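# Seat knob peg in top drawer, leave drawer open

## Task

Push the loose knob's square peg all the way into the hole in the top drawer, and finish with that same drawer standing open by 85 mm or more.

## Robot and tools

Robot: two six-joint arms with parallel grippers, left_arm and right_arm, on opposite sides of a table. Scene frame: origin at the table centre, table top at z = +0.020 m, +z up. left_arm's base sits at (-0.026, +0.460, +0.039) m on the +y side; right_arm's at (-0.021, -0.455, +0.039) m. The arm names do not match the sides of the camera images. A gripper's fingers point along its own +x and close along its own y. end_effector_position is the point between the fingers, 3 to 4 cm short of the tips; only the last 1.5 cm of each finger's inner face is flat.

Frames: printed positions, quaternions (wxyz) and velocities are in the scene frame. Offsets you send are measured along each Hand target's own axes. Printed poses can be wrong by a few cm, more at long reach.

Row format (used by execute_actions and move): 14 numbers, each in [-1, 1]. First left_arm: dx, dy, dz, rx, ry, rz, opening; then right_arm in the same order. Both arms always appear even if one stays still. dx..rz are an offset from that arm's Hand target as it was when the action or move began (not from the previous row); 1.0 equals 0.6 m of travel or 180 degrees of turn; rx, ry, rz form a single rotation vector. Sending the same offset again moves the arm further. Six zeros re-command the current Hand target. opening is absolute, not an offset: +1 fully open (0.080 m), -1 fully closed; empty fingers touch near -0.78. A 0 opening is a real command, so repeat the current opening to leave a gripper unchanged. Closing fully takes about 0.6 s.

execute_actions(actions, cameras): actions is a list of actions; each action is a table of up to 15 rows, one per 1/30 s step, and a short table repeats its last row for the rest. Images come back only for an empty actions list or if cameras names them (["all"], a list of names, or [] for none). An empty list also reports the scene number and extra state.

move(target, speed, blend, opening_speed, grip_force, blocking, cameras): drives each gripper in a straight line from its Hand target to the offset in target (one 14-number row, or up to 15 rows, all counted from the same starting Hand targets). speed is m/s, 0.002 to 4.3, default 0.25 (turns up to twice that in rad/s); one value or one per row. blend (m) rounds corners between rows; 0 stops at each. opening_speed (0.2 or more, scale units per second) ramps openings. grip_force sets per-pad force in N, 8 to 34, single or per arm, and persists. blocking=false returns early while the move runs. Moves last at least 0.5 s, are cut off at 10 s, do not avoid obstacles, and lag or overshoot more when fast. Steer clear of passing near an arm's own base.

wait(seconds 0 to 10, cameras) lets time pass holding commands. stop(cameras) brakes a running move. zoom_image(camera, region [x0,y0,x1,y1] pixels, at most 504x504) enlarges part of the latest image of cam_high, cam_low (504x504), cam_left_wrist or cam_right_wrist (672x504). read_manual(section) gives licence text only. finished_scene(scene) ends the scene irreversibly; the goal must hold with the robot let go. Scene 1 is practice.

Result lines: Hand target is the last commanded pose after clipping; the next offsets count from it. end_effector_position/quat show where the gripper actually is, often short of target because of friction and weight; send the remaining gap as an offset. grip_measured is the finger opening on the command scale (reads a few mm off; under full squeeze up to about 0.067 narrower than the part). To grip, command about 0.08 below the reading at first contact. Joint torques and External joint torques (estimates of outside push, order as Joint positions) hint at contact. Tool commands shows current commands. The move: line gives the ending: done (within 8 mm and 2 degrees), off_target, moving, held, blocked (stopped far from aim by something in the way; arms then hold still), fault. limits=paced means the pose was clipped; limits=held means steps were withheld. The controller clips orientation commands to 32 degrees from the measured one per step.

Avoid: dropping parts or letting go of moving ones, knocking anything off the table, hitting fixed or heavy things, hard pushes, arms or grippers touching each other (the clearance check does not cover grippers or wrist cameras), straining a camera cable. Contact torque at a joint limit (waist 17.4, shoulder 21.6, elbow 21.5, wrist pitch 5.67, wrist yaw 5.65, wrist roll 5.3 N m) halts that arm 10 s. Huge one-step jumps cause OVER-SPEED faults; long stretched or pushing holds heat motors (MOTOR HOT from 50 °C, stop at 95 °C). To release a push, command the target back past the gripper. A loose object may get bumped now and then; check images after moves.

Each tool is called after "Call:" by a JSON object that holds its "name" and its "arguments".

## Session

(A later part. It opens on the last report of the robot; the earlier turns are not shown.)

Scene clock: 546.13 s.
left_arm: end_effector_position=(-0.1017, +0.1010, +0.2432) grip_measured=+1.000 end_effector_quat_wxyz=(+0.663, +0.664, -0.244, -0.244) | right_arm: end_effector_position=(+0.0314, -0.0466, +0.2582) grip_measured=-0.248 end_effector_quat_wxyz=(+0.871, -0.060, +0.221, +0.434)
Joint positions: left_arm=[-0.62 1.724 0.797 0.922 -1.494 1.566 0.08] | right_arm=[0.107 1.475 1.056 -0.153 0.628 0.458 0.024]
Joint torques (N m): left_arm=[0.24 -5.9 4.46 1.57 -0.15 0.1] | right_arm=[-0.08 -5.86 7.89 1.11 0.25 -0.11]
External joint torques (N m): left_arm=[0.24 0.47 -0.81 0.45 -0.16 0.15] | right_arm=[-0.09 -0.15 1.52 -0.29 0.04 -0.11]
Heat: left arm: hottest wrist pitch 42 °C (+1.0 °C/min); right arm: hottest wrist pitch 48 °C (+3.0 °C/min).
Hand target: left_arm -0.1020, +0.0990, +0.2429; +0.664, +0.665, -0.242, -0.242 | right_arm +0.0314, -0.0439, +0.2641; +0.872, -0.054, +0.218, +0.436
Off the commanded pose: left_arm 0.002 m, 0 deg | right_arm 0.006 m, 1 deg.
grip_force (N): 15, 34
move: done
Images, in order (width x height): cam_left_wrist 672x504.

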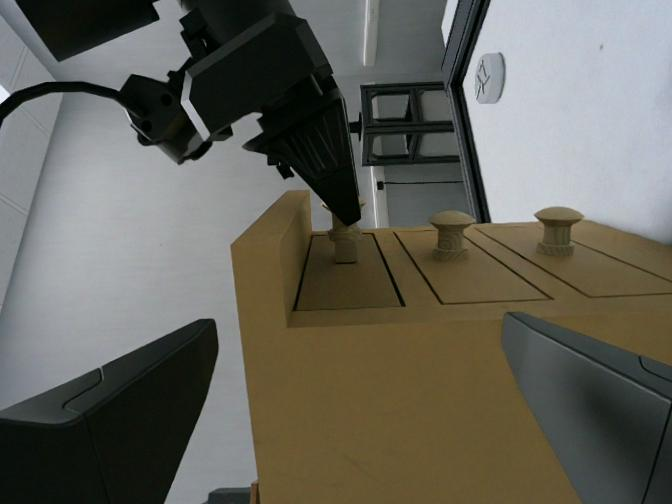

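Call:
{"name": "move", "arguments": {"target": [0,0,0,0,0,0,1.0,-0.00019,0.00341,0.00066,0,0,0,-0.36], "speed": 0.04, "cameras": ["cam_left_wrist"]}}

Call:
{"name": "zoom_image", "arguments": {"camera": "cam_left_wrist", "region": [322, 236, 364, 278]}}

Scene clock: 547.17 s.
left_arm: end_effector_position=(-0.1017, +0.1010, +0.2432) grip_measured=+1.000 end_effector_quat_wxyz=(+0.663, +0.664, -0.244, -0.244) | right_arm: end_effector_position=(+0.0301, -0.0456, +0.2591) grip_measured=-0.248 end_effector_quat_wxyz=(+0.871, -0.061, +0.221, +0.435)
Joint positions: left_arm=[-0.62 1.724 0.797 0.922 -1.494 1.566 0.08] | right_arm=[0.11 1.478 1.063 -0.157 0.628 0.458 0.024]
Joint torques (N m): left_arm=[0.24 -5.89 4.45 1.57 -0.15 0.1] | right_arm=[0.14 -5.59 7.89 1.09 0.37 0]
External joint torques (N m): left_arm=[0.24 0.66 -0.93 0.42 -0.15 0.15] | right_arm=[0.11 0.2 1.47 -0.33 0.17 0]
Heat: left arm: hottest wrist pitch 42 °C (+1.0 °C/min); right arm: hottest wrist pitch 47 °C (+2.0 °C/min).
Hand target: left_arm -0.1020, +0.0990, +0.2429; +0.664, +0.665, -0.242, -0.242 | right_arm +0.0298, -0.0426, +0.2648; +0.872, -0.054, +0.218, +0.436
Off the commanded pose: left_arm 0.002 m, 0 deg | right_arm 0.006 m, 1 deg.
grip_force (N): 15, 34
move: done
Images, in order (width x height): cam_left_wrist 672x504.

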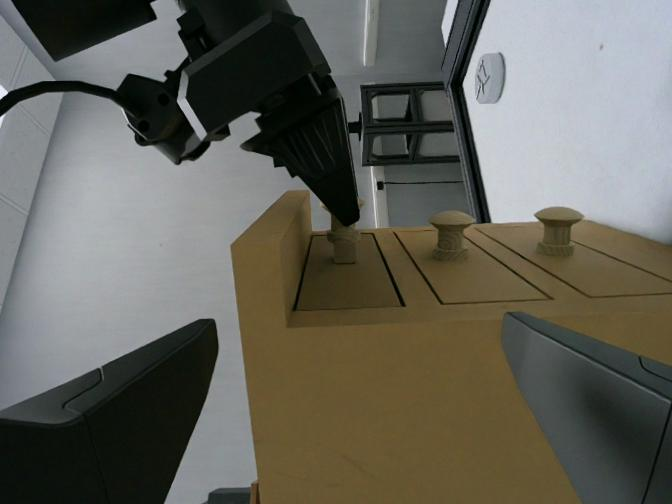

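Scaled by 12.000 from the camera's 672x504 image, which has a finer 960x720 frame.

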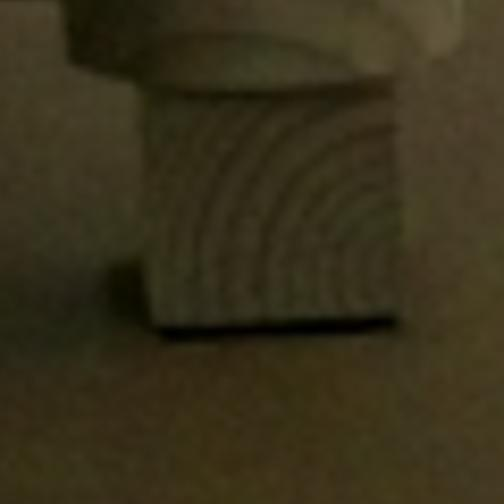

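Call:
{"name": "move", "arguments": {"target": [0,0,0,0,0,0,1.0,0.00188,0.00016,0.00099,0,0,0,-0.36], "speed": 0.03, "cameras": ["cam_left_wrist"]}}

Call:
{"name": "zoom_image", "arguments": {"camera": "cam_left_wrist", "region": [322, 236, 364, 278]}}

Scene clock: 548.10 s.
left_arm: end_effector_position=(-0.1017, +0.1010, +0.2432) grip_measured=+1.000 end_effector_quat_wxyz=(+0.663, +0.664, -0.244, -0.244) | right_arm: end_effector_position=(+0.0302, -0.0453, +0.2588) grip_measured=-0.248 end_effector_quat_wxyz=(+0.871, -0.062, +0.221, +0.435)
Joint positions: left_arm=[-0.62 1.724 0.797 0.922 -1.494 1.566 0.08] | right_arm=[0.11 1.479 1.064 -0.158 0.629 0.458 0.024]
Joint torques (N m): left_arm=[0.25 -5.89 4.46 1.57 -0.15 0.1] | right_arm=[-0.16 -5.29 8.45 1.28 0.28 0.01]
External joint torques (N m): left_arm=[0.21 0.6 -0.88 0.42 -0.15 0.15] | right_arm=[-0.19 0.46 2.01 -0.14 0.09 0.01]
Heat: left arm: hottest wrist pitch 42 °C (+1.0 °C/min); right arm: hottest wrist pitch 47 °C (+2.0 °C/min).
Hand target: left_arm -0.1020, +0.0990, +0.2429; +0.664, +0.665, -0.242, -0.242 | right_arm +0.0305, -0.0416, +0.2647; +0.872, -0.054, +0.218, +0.436
Off the commanded pose: left_arm 0.002 m, 0 deg | right_arm 0.007 m, 1 deg.
grip_force (N): 15, 34
move: done
Images, in order (width x height): cam_left_wrist 672x504.

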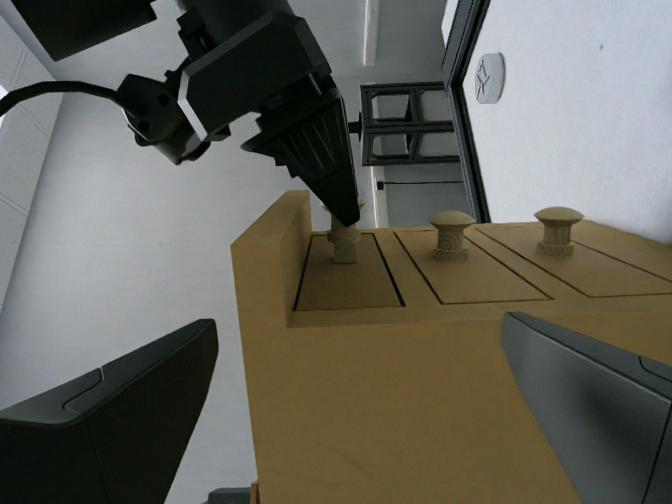

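Scaled by 12.000 from the camera's 672x504 image, which has a finer 960x720 frame.

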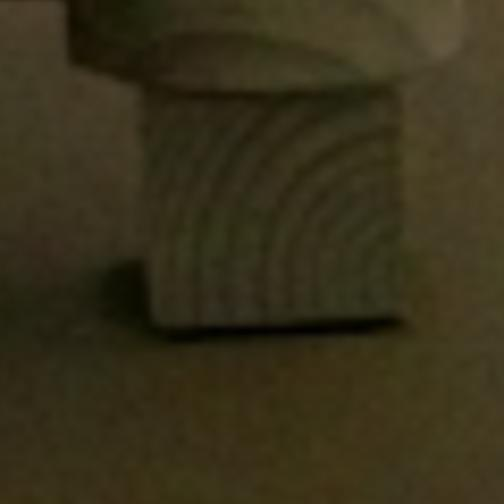

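Call:
{"name": "move", "arguments": {"target": [0,0,0,0,0,0,1.0,-0.00018,0.00331,0.0003,0,0,0,-0.36], "speed": 0.03, "cameras": ["cam_left_wrist"]}}

Call:
{"name": "zoom_image", "arguments": {"camera": "cam_left_wrist", "region": [322, 236, 364, 278]}}

Scene clock: 549.03 s.
left_arm: end_effector_position=(-0.1017, +0.1010, +0.2432) grip_measured=+1.000 end_effector_quat_wxyz=(+0.663, +0.664, -0.244, -0.244) | right_arm: end_effector_position=(+0.0300, -0.0449, +0.2588) grip_measured=-0.248 end_effector_quat_wxyz=(+0.872, -0.064, +0.220, +0.433)
Joint positions: left_arm=[-0.62 1.724 0.797 0.922 -1.494 1.566 0.08] | right_arm=[0.112 1.483 1.069 -0.164 0.635 0.458 0.024]
Joint torques (N m): left_arm=[0.24 -5.89 4.47 1.57 -0.15 0.1] | right_arm=[0.15 -5.28 8.57 1.4 0.19 0.07]
External joint torques (N m): left_arm=[0.21 0.54 -0.83 0.44 -0.15 0.15] | right_arm=[0.14 0.53 2.14 -0.01 -0.01 0.07]
Heat: left arm: hottest wrist pitch 42 °C (+1.0 °C/min); right arm: hottest wrist pitch 47 °C (+2.0 °C/min).
Hand target: left_arm -0.1020, +0.0990, +0.2429; +0.664, +0.665, -0.242, -0.242 | right_arm +0.0290, -0.0404, +0.2651; +0.872, -0.054, +0.218, +0.435
Off the commanded pose: left_arm 0.002 m, 0 deg | right_arm 0.008 m, 1 deg.
grip_force (N): 15, 34
move: done
Images, in order (width x height): cam_left_wrist 672x504.

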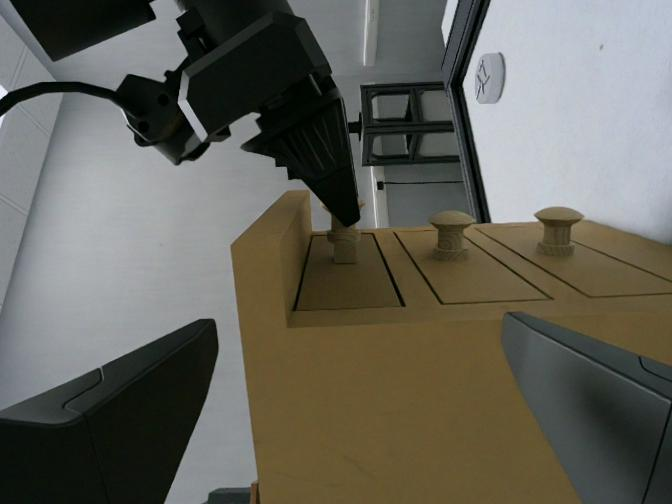

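Scaled by 12.000 from the camera's 672x504 image, which has a finer 960x720 frame.

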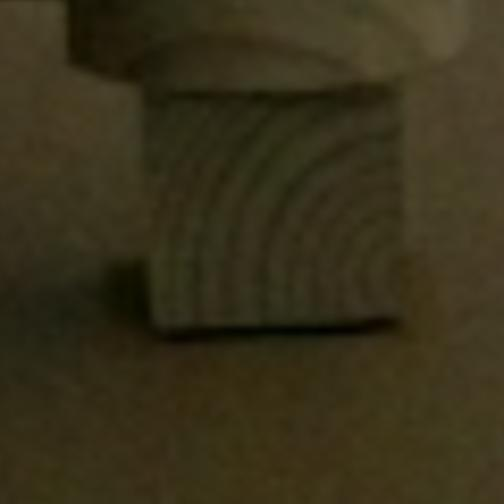

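Call:
{"name": "move", "arguments": {"target": [0,0,0,0,0,0,1.0,0.00027,0.00406,0.00032,0,0,0,-0.36], "speed": 0.03, "cameras": ["cam_left_wrist"]}}

Call:
{"name": "zoom_image", "arguments": {"camera": "cam_left_wrist", "region": [322, 236, 364, 278]}}

Scene clock: 549.87 s.
left_arm: end_effector_position=(-0.1017, +0.1010, +0.2432) grip_measured=+1.000 end_effector_quat_wxyz=(+0.663, +0.664, -0.244, -0.244) | right_arm: end_effector_position=(+0.0274, -0.0428, +0.2590) grip_measured=-0.248 end_effector_quat_wxyz=(+0.871, -0.064, +0.221, +0.435)
Joint positions: left_arm=[-0.62 1.724 0.797 0.922 -1.494 1.566 0.08] | right_arm=[0.118 1.491 1.078 -0.166 0.636 0.46 0.024]
Joint torques (N m): left_arm=[0.25 -5.9 4.46 1.57 -0.16 0.1] | right_arm=[0.06 -5.53 8.38 1.34 0.24 0.11]
External joint torques (N m): left_arm=[0.28 0.51 -0.81 0.45 -0.15 0.15] | right_arm=[0.06 0.38 1.94 -0.08 0.03 0.12]
Heat: left arm: hottest wrist pitch 42 °C (+1.0 °C/min); right arm: hottest wrist pitch 47 °C (+2.0 °C/min).
Hand target: left_arm -0.1020, +0.0990, +0.2429; +0.664, +0.665, -0.242, -0.242 | right_arm +0.0272, -0.0387, +0.2654; +0.872, -0.054, +0.218, +0.436
Off the commanded pose: left_arm 0.002 m, 0 deg | right_arm 0.008 m, 1 deg.
grip_force (N): 15, 34
move: done
Images, in order (width x height): cam_left_wrist 672x504.

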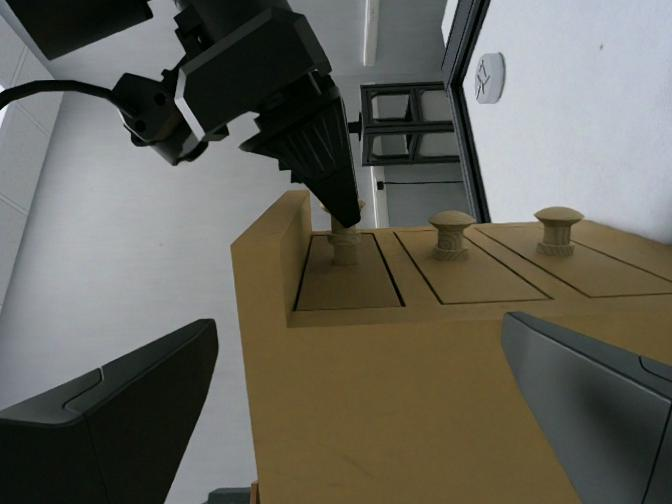

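Scaled by 12.000 from the camera's 672x504 image, which has a finer 960x720 frame.

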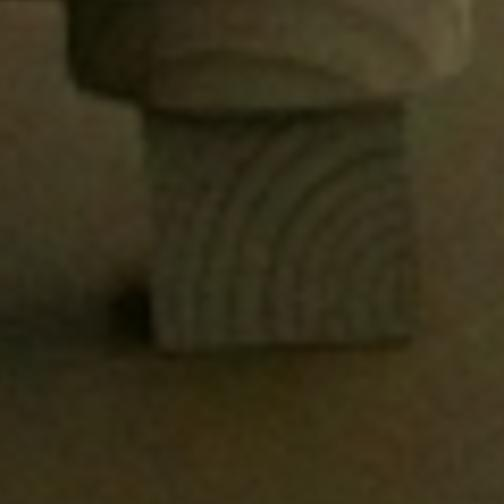

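Call:
{"name": "move", "arguments": {"target": [0,0,0,0,0,0,1.0,0.00117,-0.00338,0.00148,0,0,0,-0.36], "speed": 0.03, "cameras": ["cam_left_wrist"]}}

Call:
{"name": "zoom_image", "arguments": {"camera": "cam_left_wrist", "region": [322, 236, 364, 278]}}

Scene clock: 550.80 s.
left_arm: end_effector_position=(-0.1017, +0.1010, +0.2432) grip_measured=+1.000 end_effector_quat_wxyz=(+0.663, +0.664, -0.244, -0.244) | right_arm: end_effector_position=(+0.0278, -0.0427, +0.2591) grip_measured=-0.248 end_effector_quat_wxyz=(+0.871, -0.064, +0.221, +0.434)
Joint positions: left_arm=[-0.62 1.724 0.797 0.922 -1.494 1.566 0.08] | right_arm=[0.117 1.491 1.078 -0.166 0.636 0.46 0.024]
Joint torques (N m): left_arm=[0.24 -5.89 4.46 1.57 -0.16 0.1] | right_arm=[-0.24 -5.83 7.97 1.48 0.12 -0.01]
External joint torques (N m): left_arm=[0.25 0.62 -0.89 0.42 -0.16 0.15] | right_arm=[-0.22 -0.07 1.67 0.11 -0.09 -0.01]
Heat: left arm: hottest wrist pitch 42 °C (+1.0 °C/min); right arm: hottest wrist pitch 47 °C (+2.0 °C/min).
Hand target: left_arm -0.1020, +0.0990, +0.2429; +0.664, +0.665, -0.242, -0.242 | right_arm +0.0295, -0.0391, +0.2659; +0.872, -0.054, +0.218, +0.436
Off the commanded pose: left_arm 0.002 m, 0 deg | right_arm 0.008 m, 1 deg.
grip_force (N): 15, 34
move: done
Images, in order (width x height): cam_left_wrist 672x504.

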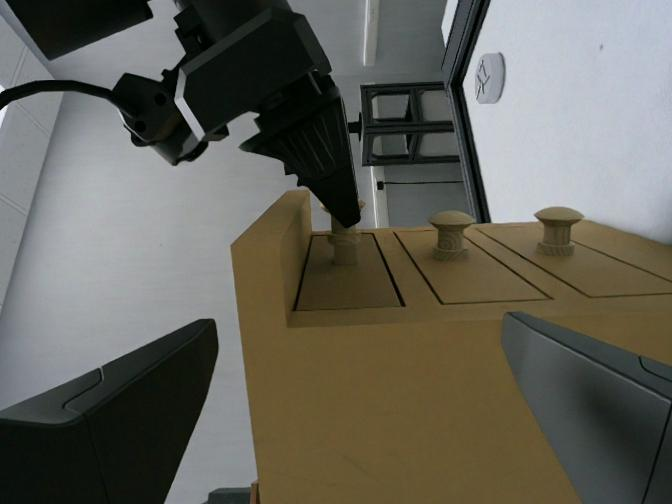

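Scaled by 12.000 from the camera's 672x504 image, which has a finer 960x720 frame.

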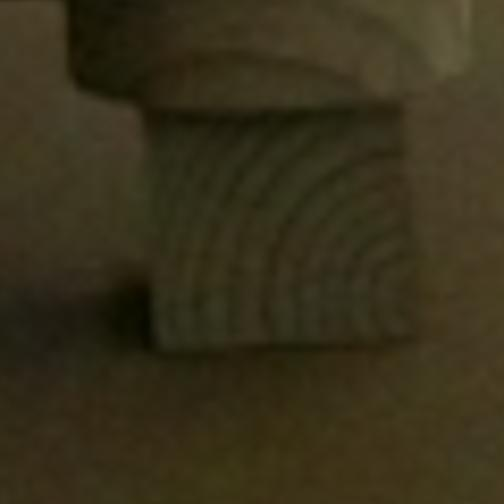

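Call:
{"name": "move", "arguments": {"target": [0,0,0,0,0,0,1.0,0.00129,-0.00257,0.0009,0,0,0,-0.36], "speed": 0.03, "cameras": ["cam_left_wrist"]}}

Call:
{"name": "zoom_image", "arguments": {"camera": "cam_left_wrist", "region": [322, 236, 364, 278]}}

Scene clock: 551.70 s.
left_arm: end_effector_position=(-0.1017, +0.1010, +0.2432) grip_measured=+1.000 end_effector_quat_wxyz=(+0.663, +0.664, -0.244, -0.244) | right_arm: end_effector_position=(+0.0286, -0.0427, +0.2590) grip_measured=-0.248 end_effector_quat_wxyz=(+0.871, -0.064, +0.221, +0.434)
Joint positions: left_arm=[-0.62 1.724 0.797 0.922 -1.494 1.566 0.08] | right_arm=[0.114 1.491 1.078 -0.166 0.633 0.459 0.024]
Joint torques (N m): left_arm=[0.24 -5.9 4.46 1.57 -0.15 0.1] | right_arm=[-0.79 -6.15 7.89 1.67 0.03 -0.14]
External joint torques (N m): left_arm=[0.24 0.55 -0.84 0.44 -0.15 0.15] | right_arm=[-0.79 -0.39 1.51 0.27 -0.17 -0.14]
Heat: left arm: hottest wrist pitch 42 °C (+1.0 °C/min); right arm: hottest wrist pitch 47 °C (+2.0 °C/min).
Hand target: left_arm -0.1020, +0.0990, +0.2429; +0.664, +0.665, -0.242, -0.242 | right_arm +0.0312, -0.0394, +0.2659; +0.872, -0.054, +0.218, +0.436
Off the commanded pose: left_arm 0.002 m, 0 deg | right_arm 0.008 m, 1 deg.
grip_force (N): 15, 34
move: done
Images, in order (width x height): cam_left_wrist 672x504.

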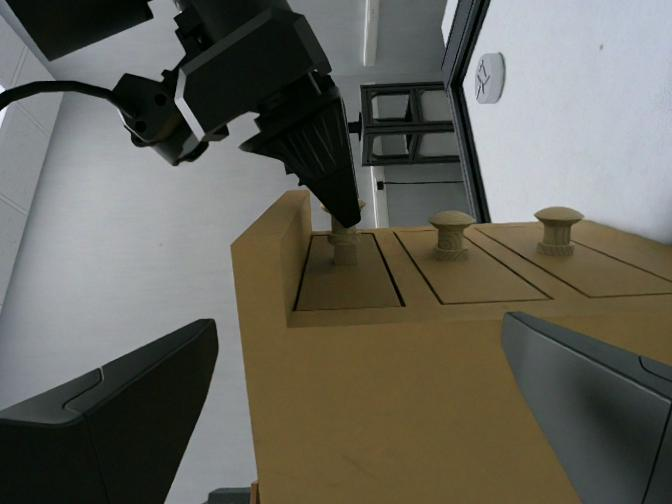

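Scaled by 12.000 from the camera's 672x504 image, which has a finer 960x720 frame.

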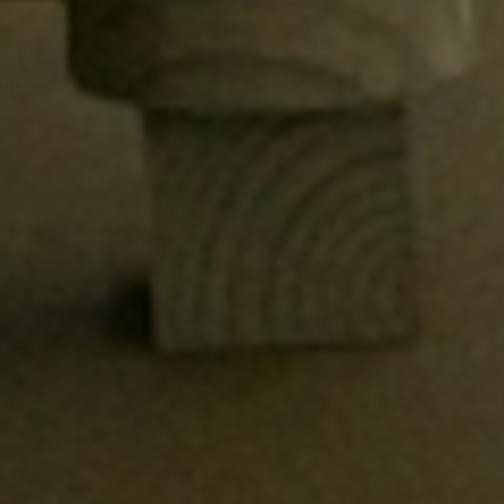

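Call:
{"name": "move", "arguments": {"target": [0,0,0,0,0,0,1.0,0.00129,-0.00257,0.0009,0,0,0,-0.36], "speed": 0.03, "cameras": ["cam_left_wrist"]}}

Call:
{"name": "zoom_image", "arguments": {"camera": "cam_left_wrist", "region": [322, 236, 364, 278]}}

Scene clock: 552.63 s.
left_arm: end_effector_position=(-0.1017, +0.1010, +0.2432) grip_measured=+1.000 end_effector_quat_wxyz=(+0.663, +0.664, -0.244, -0.244) | right_arm: end_effector_position=(+0.0295, -0.0426, +0.2588) grip_measured=-0.248 end_effector_quat_wxyz=(+0.870, -0.065, +0.221, +0.435)
Joint positions: left_arm=[-0.62 1.724 0.797 0.922 -1.494 1.566 0.08] | right_arm=[0.111 1.491 1.078 -0.166 0.629 0.455 0.024]
Joint torques (N m): left_arm=[0.23 -5.89 4.46 1.57 -0.15 0.1] | right_arm=[-0.82 -6.48 7.9 1.78 0 -0.19]
External joint torques (N m): left_arm=[0.28 0.55 -0.86 0.44 -0.15 0.15] | right_arm=[-0.85 -0.69 1.56 0.39 -0.2 -0.19]
Heat: left arm: hottest wrist pitch 42 °C (+1.0 °C/min); right arm: hottest wrist pitch 47 °C (+2.0 °C/min).
Hand target: left_arm -0.1020, +0.0990, +0.2429; +0.664, +0.665, -0.242, -0.242 | right_arm +0.0330, -0.0396, +0.2659; +0.872, -0.054, +0.218, +0.436
Off the commanded pose: left_arm 0.002 m, 0 deg | right_arm 0.008 m, 1 deg.
grip_force (N): 15, 34
move: done
Images, in order (width x height): cam_left_wrist 672x504.

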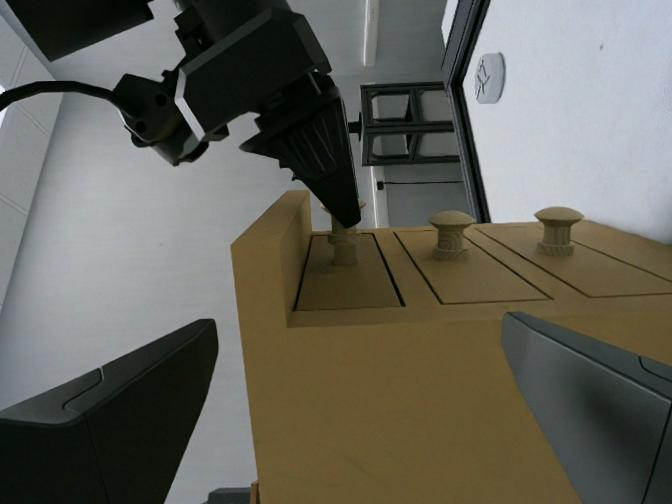

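Scaled by 12.000 from the camera's 672x504 image, which has a finer 960x720 frame.

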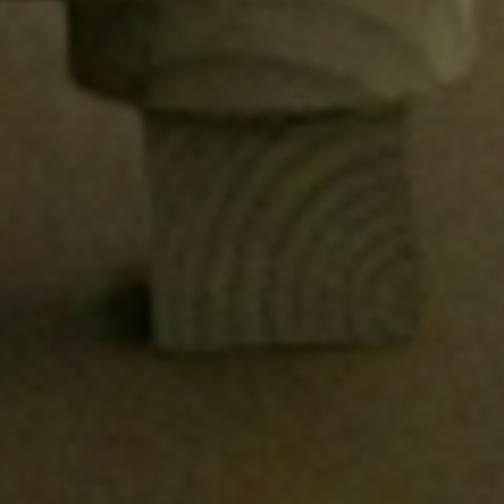

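Call:
{"name": "move", "arguments": {"target": [0,0,0,0,0,0,1.0,0.00276,-0.00343,0.00168,0,0,0,-0.36], "speed": 0.03, "cameras": ["cam_left_wrist"]}}

Call:
{"name": "zoom_image", "arguments": {"camera": "cam_left_wrist", "region": [322, 236, 364, 278]}}

Scene clock: 553.70 s.
left_arm: end_effector_position=(-0.1017, +0.1010, +0.2432) grip_measured=+1.000 end_effector_quat_wxyz=(+0.663, +0.664, -0.244, -0.244) | right_arm: end_effector_position=(+0.0310, -0.0426, +0.2586) grip_measured=-0.248 end_effector_quat_wxyz=(+0.870, -0.067, +0.222, +0.435)
Joint positions: left_arm=[-0.62 1.724 0.797 0.922 -1.494 1.566 0.08] | right_arm=[0.106 1.491 1.078 -0.166 0.623 0.45 0.024]
Joint torques (N m): left_arm=[0.23 -5.89 4.46 1.58 -0.15 0.09] | right_arm=[-1.28 -6.23 7.63 2.13 -0.03 -0.18]
External joint torques (N m): left_arm=[0.19 0.61 -0.86 0.43 -0.14 0.15] | right_arm=[-1.27 -0.38 1.19 0.71 -0.24 -0.18]
Heat: left arm: hottest wrist pitch 42 °C (+1.0 °C/min); right arm: hottest wrist pitch 47 °C (+2.0 °C/min).
Hand target: left_arm -0.1020, +0.0990, +0.2429; +0.664, +0.665, -0.242, -0.242 | right_arm +0.0358, -0.0393, +0.2658; +0.872, -0.054, +0.218, +0.436
Off the commanded pose: left_arm 0.002 m, 0 deg | right_arm 0.009 m, 1 deg.
grip_force (N): 15, 34
move: off_target (right_arm)
Images, in order (width x height): cam_left_wrist 672x504.

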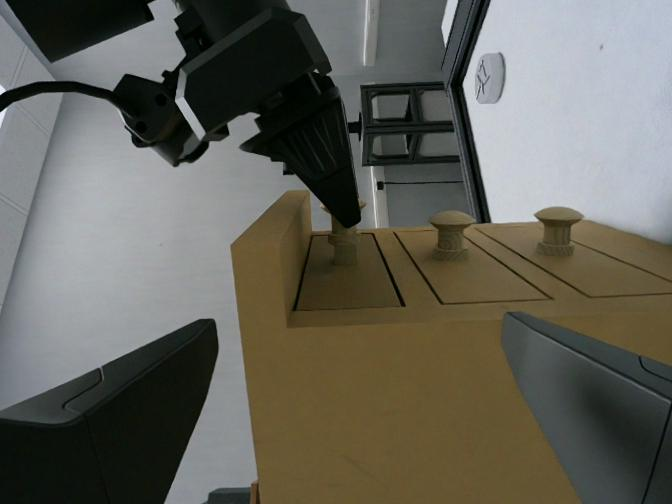

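Scaled by 12.000 from the camera's 672x504 image, which has a finer 960x720 frame.

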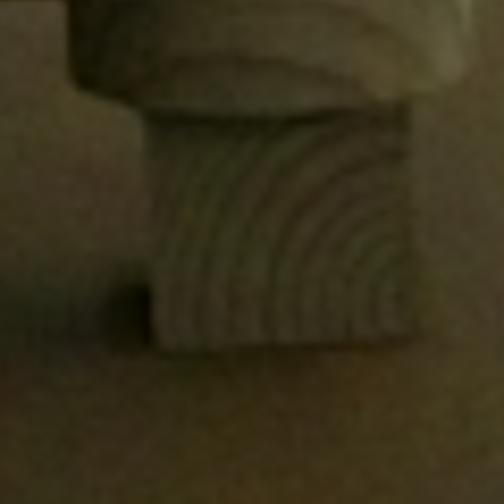

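Call:
{"name": "wait", "arguments": {"seconds": 0, "cameras": ["cam_right_wrist","cam_left_wrist"]}}

Call:
{"name": "zoom_image", "arguments": {"camera": "cam_left_wrist", "region": [290, 180, 400, 290]}}

Call:
{"name": "zoom_image", "arguments": {"camera": "cam_right_wrist", "region": [290, 280, 430, 420]}}

Scene clock: 554.37 s.
left_arm: end_effector_position=(-0.1017, +0.1010, +0.2432) grip_measured=+1.000 end_effector_quat_wxyz=(+0.663, +0.664, -0.244, -0.244) | right_arm: end_effector_position=(+0.0309, -0.0426, +0.2588) grip_measured=-0.248 end_effector_quat_wxyz=(+0.870, -0.067, +0.222, +0.435)
Joint positions: left_arm=[-0.62 1.724 0.797 0.922 -1.494 1.566 0.08] | right_arm=[0.106 1.491 1.078 -0.166 0.623 0.45 0.024]
Joint torques (N m): left_arm=[0.24 -5.9 4.46 1.57 -0.16 0.1] | right_arm=[-1.12 -6.09 7.78 2.07 -0.07 -0.14]
External joint torques (N m): left_arm=[0.28 0.54 -0.86 0.44 -0.16 0.15] | right_arm=[-1.12 -0.27 1.37 0.66 -0.28 -0.14]
Heat: left arm: hottest wrist pitch 42 °C (+1.0 °C/min); right arm: hottest wrist pitch 47 °C (+2.0 °C/min).
Hand target: left_arm -0.1020, +0.0990, +0.2429; +0.664, +0.665, -0.242, -0.242 | right_arm +0.0358, -0.0394, +0.2660; +0.872, -0.054, +0.218, +0.436
Tool commands: left_gripper/opening=+1.0 right_gripper/opening=-0.36
Off the commanded pose: left_arm 0.002 m, 0 deg | right_arm 0.009 m, 1 deg.
grip_force (N): 15, 34
Images, in order (width x height): cam_left_wrist 672x504, cam_right_wrist 672x504.

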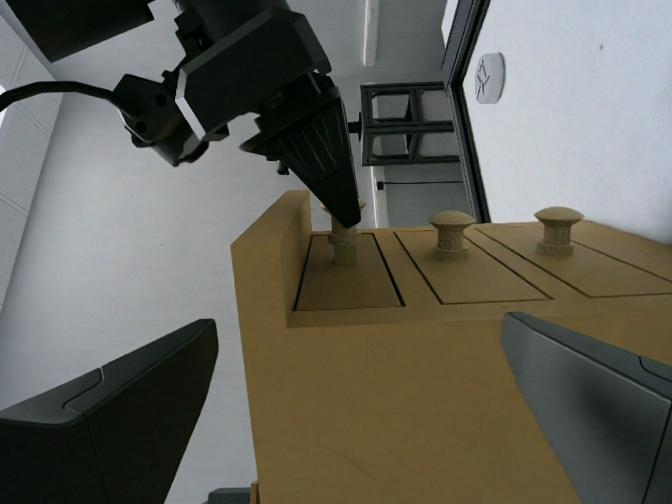

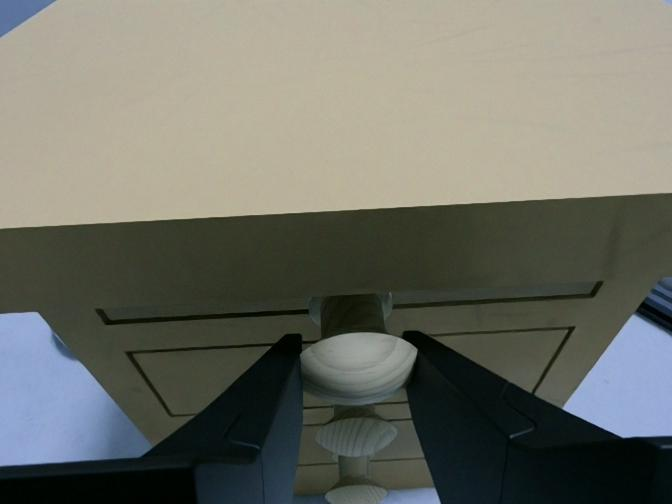

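Scaled by 4.582 from the camera's 672x504 image, which has a finer 960x720 frame.

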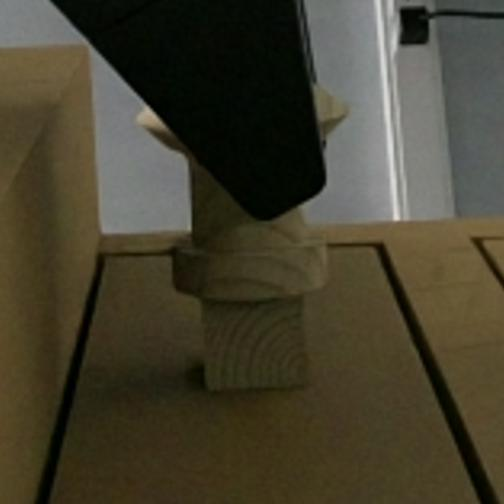

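Scaled by 3.600 from the camera's 672x504 image, which has a finer 960x720 frame.

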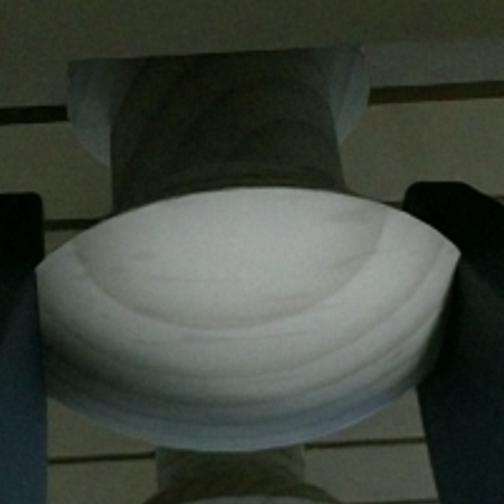

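Call:
{"name": "execute_actions", "arguments": {"actions": [], "cameras": ["cam_left_wrist","cam_right_wrist"]}}

Call:
{"name": "zoom_image", "arguments": {"camera": "cam_left_wrist", "region": [322, 236, 364, 278]}}

Scene clock: 555.57 s.
left_arm: end_effector_position=(-0.1017, +0.1010, +0.2432) grip_measured=+1.000 end_effector_quat_wxyz=(+0.663, +0.664, -0.244, -0.244) | right_arm: end_effector_position=(+0.0309, -0.0426, +0.2588) grip_measured=-0.248 end_effector_quat_wxyz=(+0.870, -0.067, +0.222, +0.435)
Joint positions: left_arm=[-0.62 1.724 0.797 0.922 -1.494 1.566 0.08] | right_arm=[0.106 1.491 1.078 -0.166 0.623 0.45 0.024]
Joint velocities: within noise
Joint torques (N m): left_arm=[0.24 -5.89 4.45 1.57 -0.15 0.1] | right_arm=[-1.3 -6.29 7.45 2.11 -0.13 -0.21]
External joint torques (N m): left_arm=[0.21 0.52 -0.81 0.45 -0.15 0.15] | right_arm=[-1.33 -0.52 1.07 0.71 -0.32 -0.21]
Motor temperatures (°C): left_arm=[29 40 40 42 30 33] | right_arm=[29 38 45 47 31 31]
Heat: left arm: hottest wrist pitch 42 °C (+1.0 °C/min); right arm: hottest wrist pitch 47 °C (+2.0 °C/min).
Hand target: left_arm -0.1020, +0.0990, +0.2429; +0.664, +0.665, -0.242, -0.242 | right_arm +0.0358, -0.0394, +0.2660; +0.872, -0.054, +0.218, +0.436
Tool commands: left_gripper/opening=+1.0 right_gripper/opening=-0.36
Off the commanded pose: left_arm 0.002 m, 0 deg | right_arm 0.009 m, 1 deg.
grip_force (N): 15, 34
Images, in order (width x height): cam_left_wrist 672x504, cam_right_wrist 672x504.

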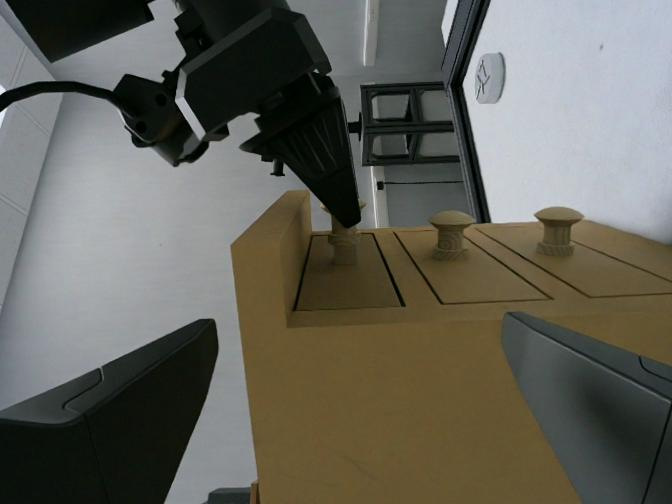

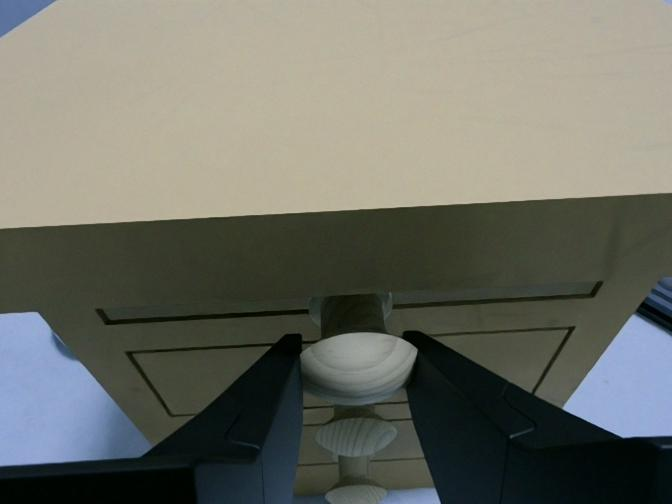

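Scaled by 12.000 from the camera's 672x504 image, which has a finer 960x720 frame.

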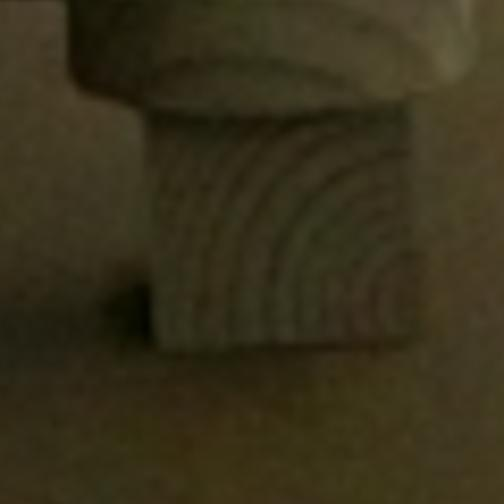

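Call:
{"name": "move", "arguments": {"target": [0,0,0,0,0,0,1.0,-0.01202,0.00045,-0.00576,0,0,0,-0.36], "speed": 0.02, "cameras": ["cam_left_wrist","cam_right_wrist"]}}

Call:
{"name": "zoom_image", "arguments": {"camera": "cam_left_wrist", "region": [322, 236, 364, 278]}}

Scene clock: 557.17 s.
left_arm: end_effector_position=(-0.1017, +0.1010, +0.2432) grip_measured=+1.000 end_effector_quat_wxyz=(+0.663, +0.664, -0.244, -0.244) | right_arm: end_effector_position=(+0.0288, -0.0435, +0.2600) grip_measured=-0.248 end_effector_quat_wxyz=(+0.869, -0.064, +0.222, +0.438)
Joint positions: left_arm=[-0.62 1.724 0.797 0.922 -1.494 1.566 0.08] | right_arm=[0.111 1.484 1.075 -0.166 0.623 0.453 0.024]
Joint torques (N m): left_arm=[0.25 -5.89 4.45 1.57 -0.16 0.09] | right_arm=[-0.48 -7.99 6.3 1.38 0.48 0.11]
External joint torques (N m): left_arm=[0.21 0.62 -0.89 0.42 -0.15 0.15] | right_arm=[-0.48 -2.26 -0.08 -0.02 0.27 0.11]
Heat: left arm: hottest wrist pitch 42 °C (+1.0 °C/min); right arm: hottest wrist pitch 47 °C (+2.0 °C/min).
Hand target: left_arm -0.1020, +0.0990, +0.2429; +0.664, +0.665, -0.242, -0.242 | right_arm +0.0307, -0.0455, +0.2659; +0.872, -0.054, +0.218, +0.436
Off the commanded pose: left_arm 0.002 m, 0 deg | right_arm 0.007 m, 1 deg.
grip_force (N): 15, 34
move: done
Images, in order (width x height): cam_left_wrist 672x504, cam_right_wrist 672x504.

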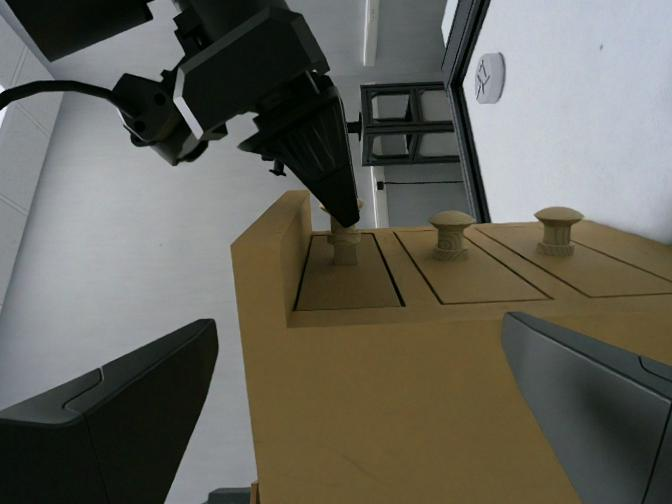

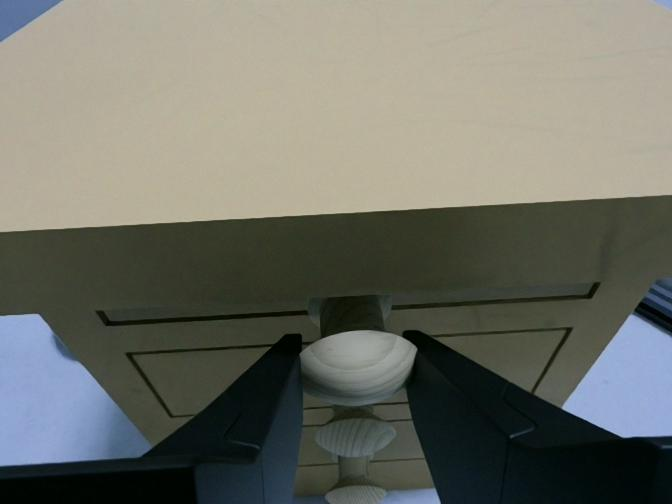

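Scaled by 12.000 from the camera's 672x504 image, which has a finer 960x720 frame.

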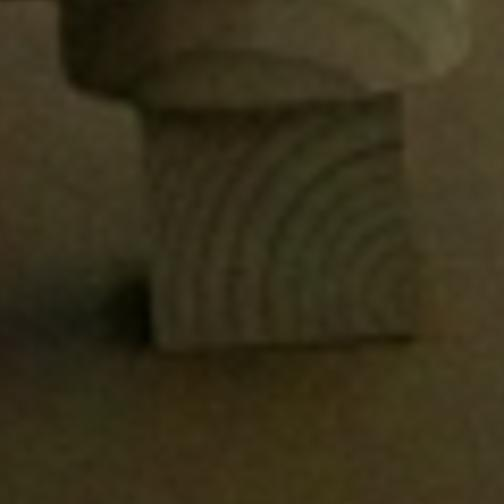

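Call:
{"name": "move", "arguments": {"target": [0,0,0,0,0,0,1.0,-0.00376,0.00014,-0.0018,0,0,0,-0.36], "speed": 0.02, "cameras": ["cam_left_wrist"]}}

Call:
{"name": "zoom_image", "arguments": {"camera": "cam_left_wrist", "region": [322, 236, 364, 278]}}

Scene clock: 558.47 s.
left_arm: end_effector_position=(-0.1017, +0.1010, +0.2432) grip_measured=+1.000 end_effector_quat_wxyz=(+0.663, +0.664, -0.244, -0.244) | right_arm: end_effector_position=(+0.0291, -0.0453, +0.2619) grip_measured=-0.248 end_effector_quat_wxyz=(+0.871, -0.061, +0.220, +0.436)
Joint positions: left_arm=[-0.62 1.724 0.797 0.922 -1.494 1.566 0.08] | right_arm=[0.113 1.476 1.072 -0.166 0.63 0.457 0.024]
Joint torques (N m): left_arm=[0.24 -5.9 4.46 1.57 -0.16 0.1] | right_arm=[0.09 -7.93 5.89 1.12 0.42 0.11]
External joint torques (N m): left_arm=[0.24 0.54 -0.85 0.43 -0.15 0.15] | right_arm=[0.1 -2.22 -0.49 -0.28 0.22 0.11]
Heat: left arm: hottest wrist pitch 42 °C (+1.0 °C/min); right arm: hottest wrist pitch 47 °C (+2.0 °C/min).
Hand target: left_arm -0.1020, +0.0990, +0.2429; +0.664, +0.665, -0.242, -0.242 | right_arm +0.0290, -0.0475, +0.2658; +0.872, -0.054, +0.218, +0.436
Off the commanded pose: left_arm 0.002 m, 0 deg | right_arm 0.005 m, 1 deg.
grip_force (N): 15, 34
move: done
Images, in order (width x height): cam_left_wrist 672x504.

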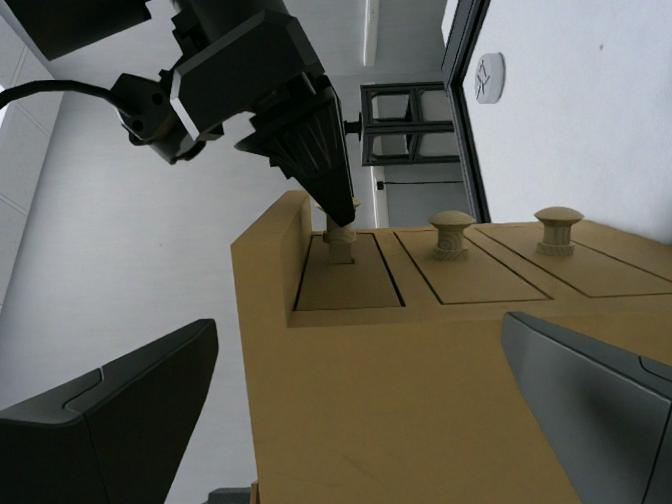

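Scaled by 12.000 from the camera's 672x504 image, which has a finer 960x720 frame.

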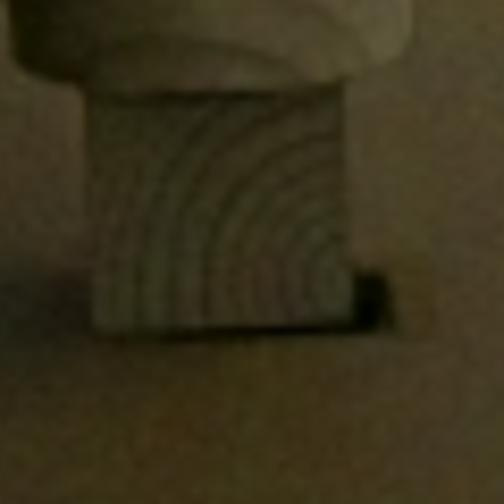

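Call:
{"name": "move", "arguments": {"target": [0,0,0,0,0,0,1.0,0.00214,-0.00048,-0.0045,0,0,0,-0.36], "speed": 0.02, "cameras": ["cam_left_wrist"]}}

Call:
{"name": "zoom_image", "arguments": {"camera": "cam_left_wrist", "region": [322, 236, 364, 278]}}

Scene clock: 561.63 s.
left_arm: end_effector_position=(-0.1017, +0.1010, +0.2432) grip_measured=+1.000 end_effector_quat_wxyz=(+0.663, +0.664, -0.244, -0.244) | right_arm: end_effector_position=(+0.0292, -0.0459, +0.2592) grip_measured=-0.248 end_effector_quat_wxyz=(+0.871, -0.062, +0.220, +0.436)
Joint positions: left_arm=[-0.62 1.724 0.797 0.922 -1.494 1.566 0.08] | right_arm=[0.113 1.476 1.062 -0.158 0.631 0.457 0.024]
Joint torques (N m): left_arm=[0.24 -5.89 4.46 1.57 -0.15 0.1] | right_arm=[0.14 -7.5 5.95 1.36 0.37 0.14]
External joint torques (N m): left_arm=[0.24 0.56 -0.84 0.44 -0.15 0.15] | right_arm=[0.12 -1.79 -0.43 -0.03 0.17 0.15]
Heat: left arm: hottest wrist pitch 42 °C (+1.0 °C/min); right arm: hottest wrist pitch 47 °C (+2.0 °C/min).
Hand target: left_arm -0.1020, +0.0990, +0.2429; +0.664, +0.665, -0.242, -0.242 | right_arm +0.0290, -0.0474, +0.2629; +0.872, -0.054, +0.218, +0.436
Off the commanded pose: left_arm 0.002 m, 0 deg | right_arm 0.004 m, 1 deg.
grip_force (N): 15, 34
move: done
Images, in order (width x height): cam_left_wrist 672x504.

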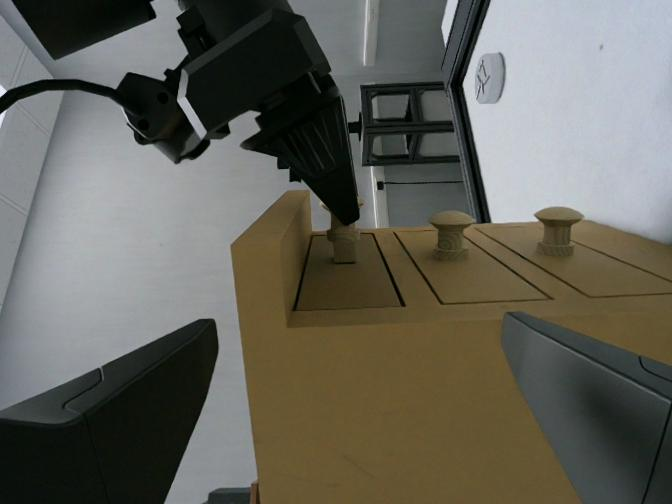

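Scaled by 12.000 from the camera's 672x504 image, which has a finer 960x720 frame.

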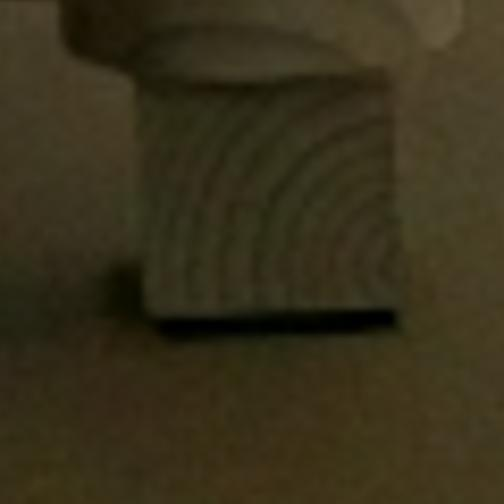

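Call:
{"name": "move", "arguments": {"target": [0,0,0,0,0,0,1.0,0.00409,-0.00092,0.00297,0,0,0,-0.36], "speed": 0.02, "cameras": ["cam_left_wrist"]}}

Call:
{"name": "zoom_image", "arguments": {"camera": "cam_left_wrist", "region": [322, 236, 364, 278]}}

Scene clock: 562.73 s.
left_arm: end_effector_position=(-0.1017, +0.1010, +0.2432) grip_measured=+1.000 end_effector_quat_wxyz=(+0.663, +0.664, -0.244, -0.244) | right_arm: end_effector_position=(+0.0302, -0.0457, +0.2595) grip_measured=-0.248 end_effector_quat_wxyz=(+0.871, -0.060, +0.220, +0.435)
Joint positions: left_arm=[-0.62 1.724 0.797 0.922 -1.494 1.566 0.08] | right_arm=[0.11 1.476 1.062 -0.155 0.63 0.457 0.024]
Joint torques (N m): left_arm=[0.22 -5.9 4.46 1.57 -0.15 0.1] | right_arm=[-0.28 -6.81 6.51 1.44 0.11 -0.04]
External joint torques (N m): left_arm=[0.2 0.53 -0.84 0.44 -0.15 0.15] | right_arm=[-0.26 -1.09 0.14 0.04 -0.09 -0.04]
Heat: left arm: hottest wrist pitch 42 °C (+1.0 °C/min); right arm: hottest wrist pitch 47 °C (+2.0 °C/min).
Hand target: left_arm -0.1020, +0.0990, +0.2429; +0.664, +0.665, -0.242, -0.242 | right_arm +0.0314, -0.0454, +0.2635; +0.872, -0.054, +0.218, +0.436
Off the commanded pose: left_arm 0.002 m, 0 deg | right_arm 0.004 m, 1 deg.
grip_force (N): 15, 34
move: done
Images, in order (width x height): cam_left_wrist 672x504.

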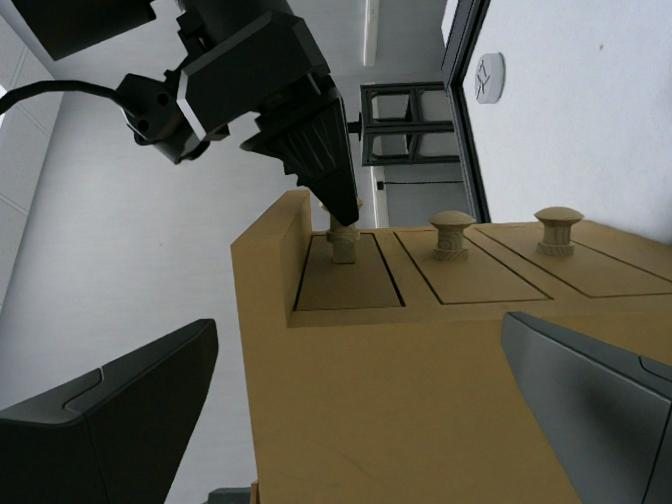

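Scaled by 12.000 from the camera's 672x504 image, which has a finer 960x720 frame.

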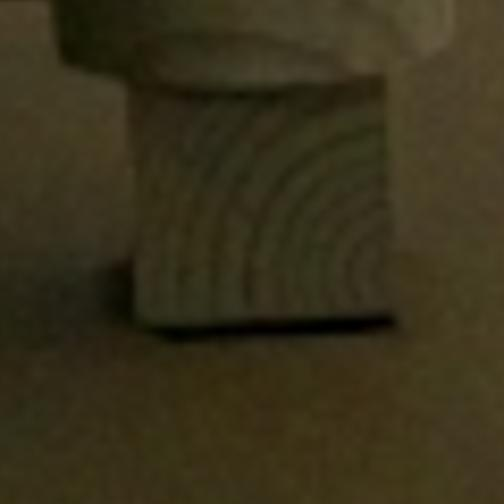

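Call:
{"name": "move", "arguments": {"target": [0,0,0,0,0,0,1.0,0.00236,0.00177,-0.00092,0,0,0,-0.36], "speed": 0.02, "cameras": ["cam_left_wrist"]}}

Call:
{"name": "zoom_image", "arguments": {"camera": "cam_left_wrist", "region": [322, 236, 364, 278]}}

Scene clock: 563.80 s.
left_arm: end_effector_position=(-0.1017, +0.1010, +0.2432) grip_measured=+1.000 end_effector_quat_wxyz=(+0.663, +0.664, -0.244, -0.244) | right_arm: end_effector_position=(+0.0302, -0.0456, +0.2598) grip_measured=-0.248 end_effector_quat_wxyz=(+0.871, -0.060, +0.220, +0.435)
Joint positions: left_arm=[-0.62 1.724 0.797 0.922 -1.494 1.566 0.08] | right_arm=[0.11 1.476 1.062 -0.154 0.63 0.457 0.024]
Joint torques (N m): left_arm=[0.24 -5.89 4.46 1.57 -0.15 0.1] | right_arm=[-0.28 -5.85 6.82 1.66 0.17 -0.03]
External joint torques (N m): left_arm=[0.27 0.54 -0.83 0.44 -0.15 0.15] | right_arm=[-0.29 -0.22 0.54 0.29 -0.03 -0.03]
Heat: left arm: hottest wrist pitch 42 °C (+1.0 °C/min); right arm: hottest wrist pitch 47 °C (+2.0 °C/min).
Hand target: left_arm -0.1020, +0.0990, +0.2429; +0.664, +0.665, -0.242, -0.242 | right_arm +0.0311, -0.0439, +0.2624; +0.872, -0.054, +0.218, +0.436
Off the commanded pose: left_arm 0.002 m, 0 deg | right_arm 0.003 m, 1 deg.
grip_force (N): 15, 34
move: done
Images, in order (width x height): cam_left_wrist 672x504.

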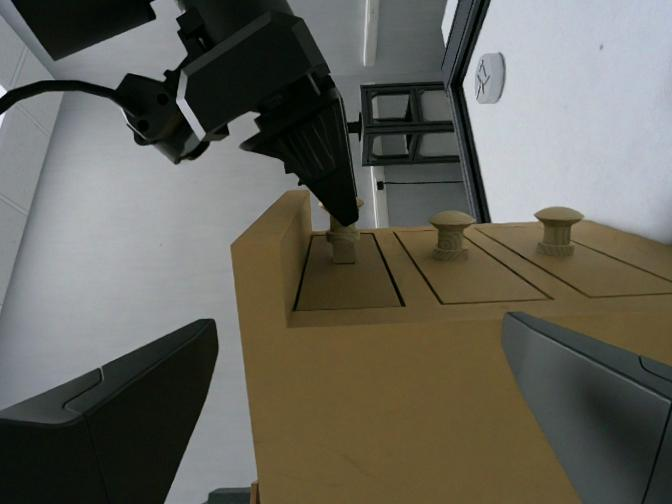

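Scaled by 12.000 from the camera's 672x504 image, which has a finer 960x720 frame.

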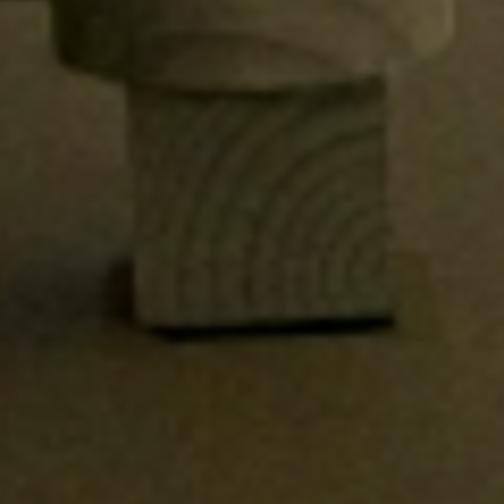

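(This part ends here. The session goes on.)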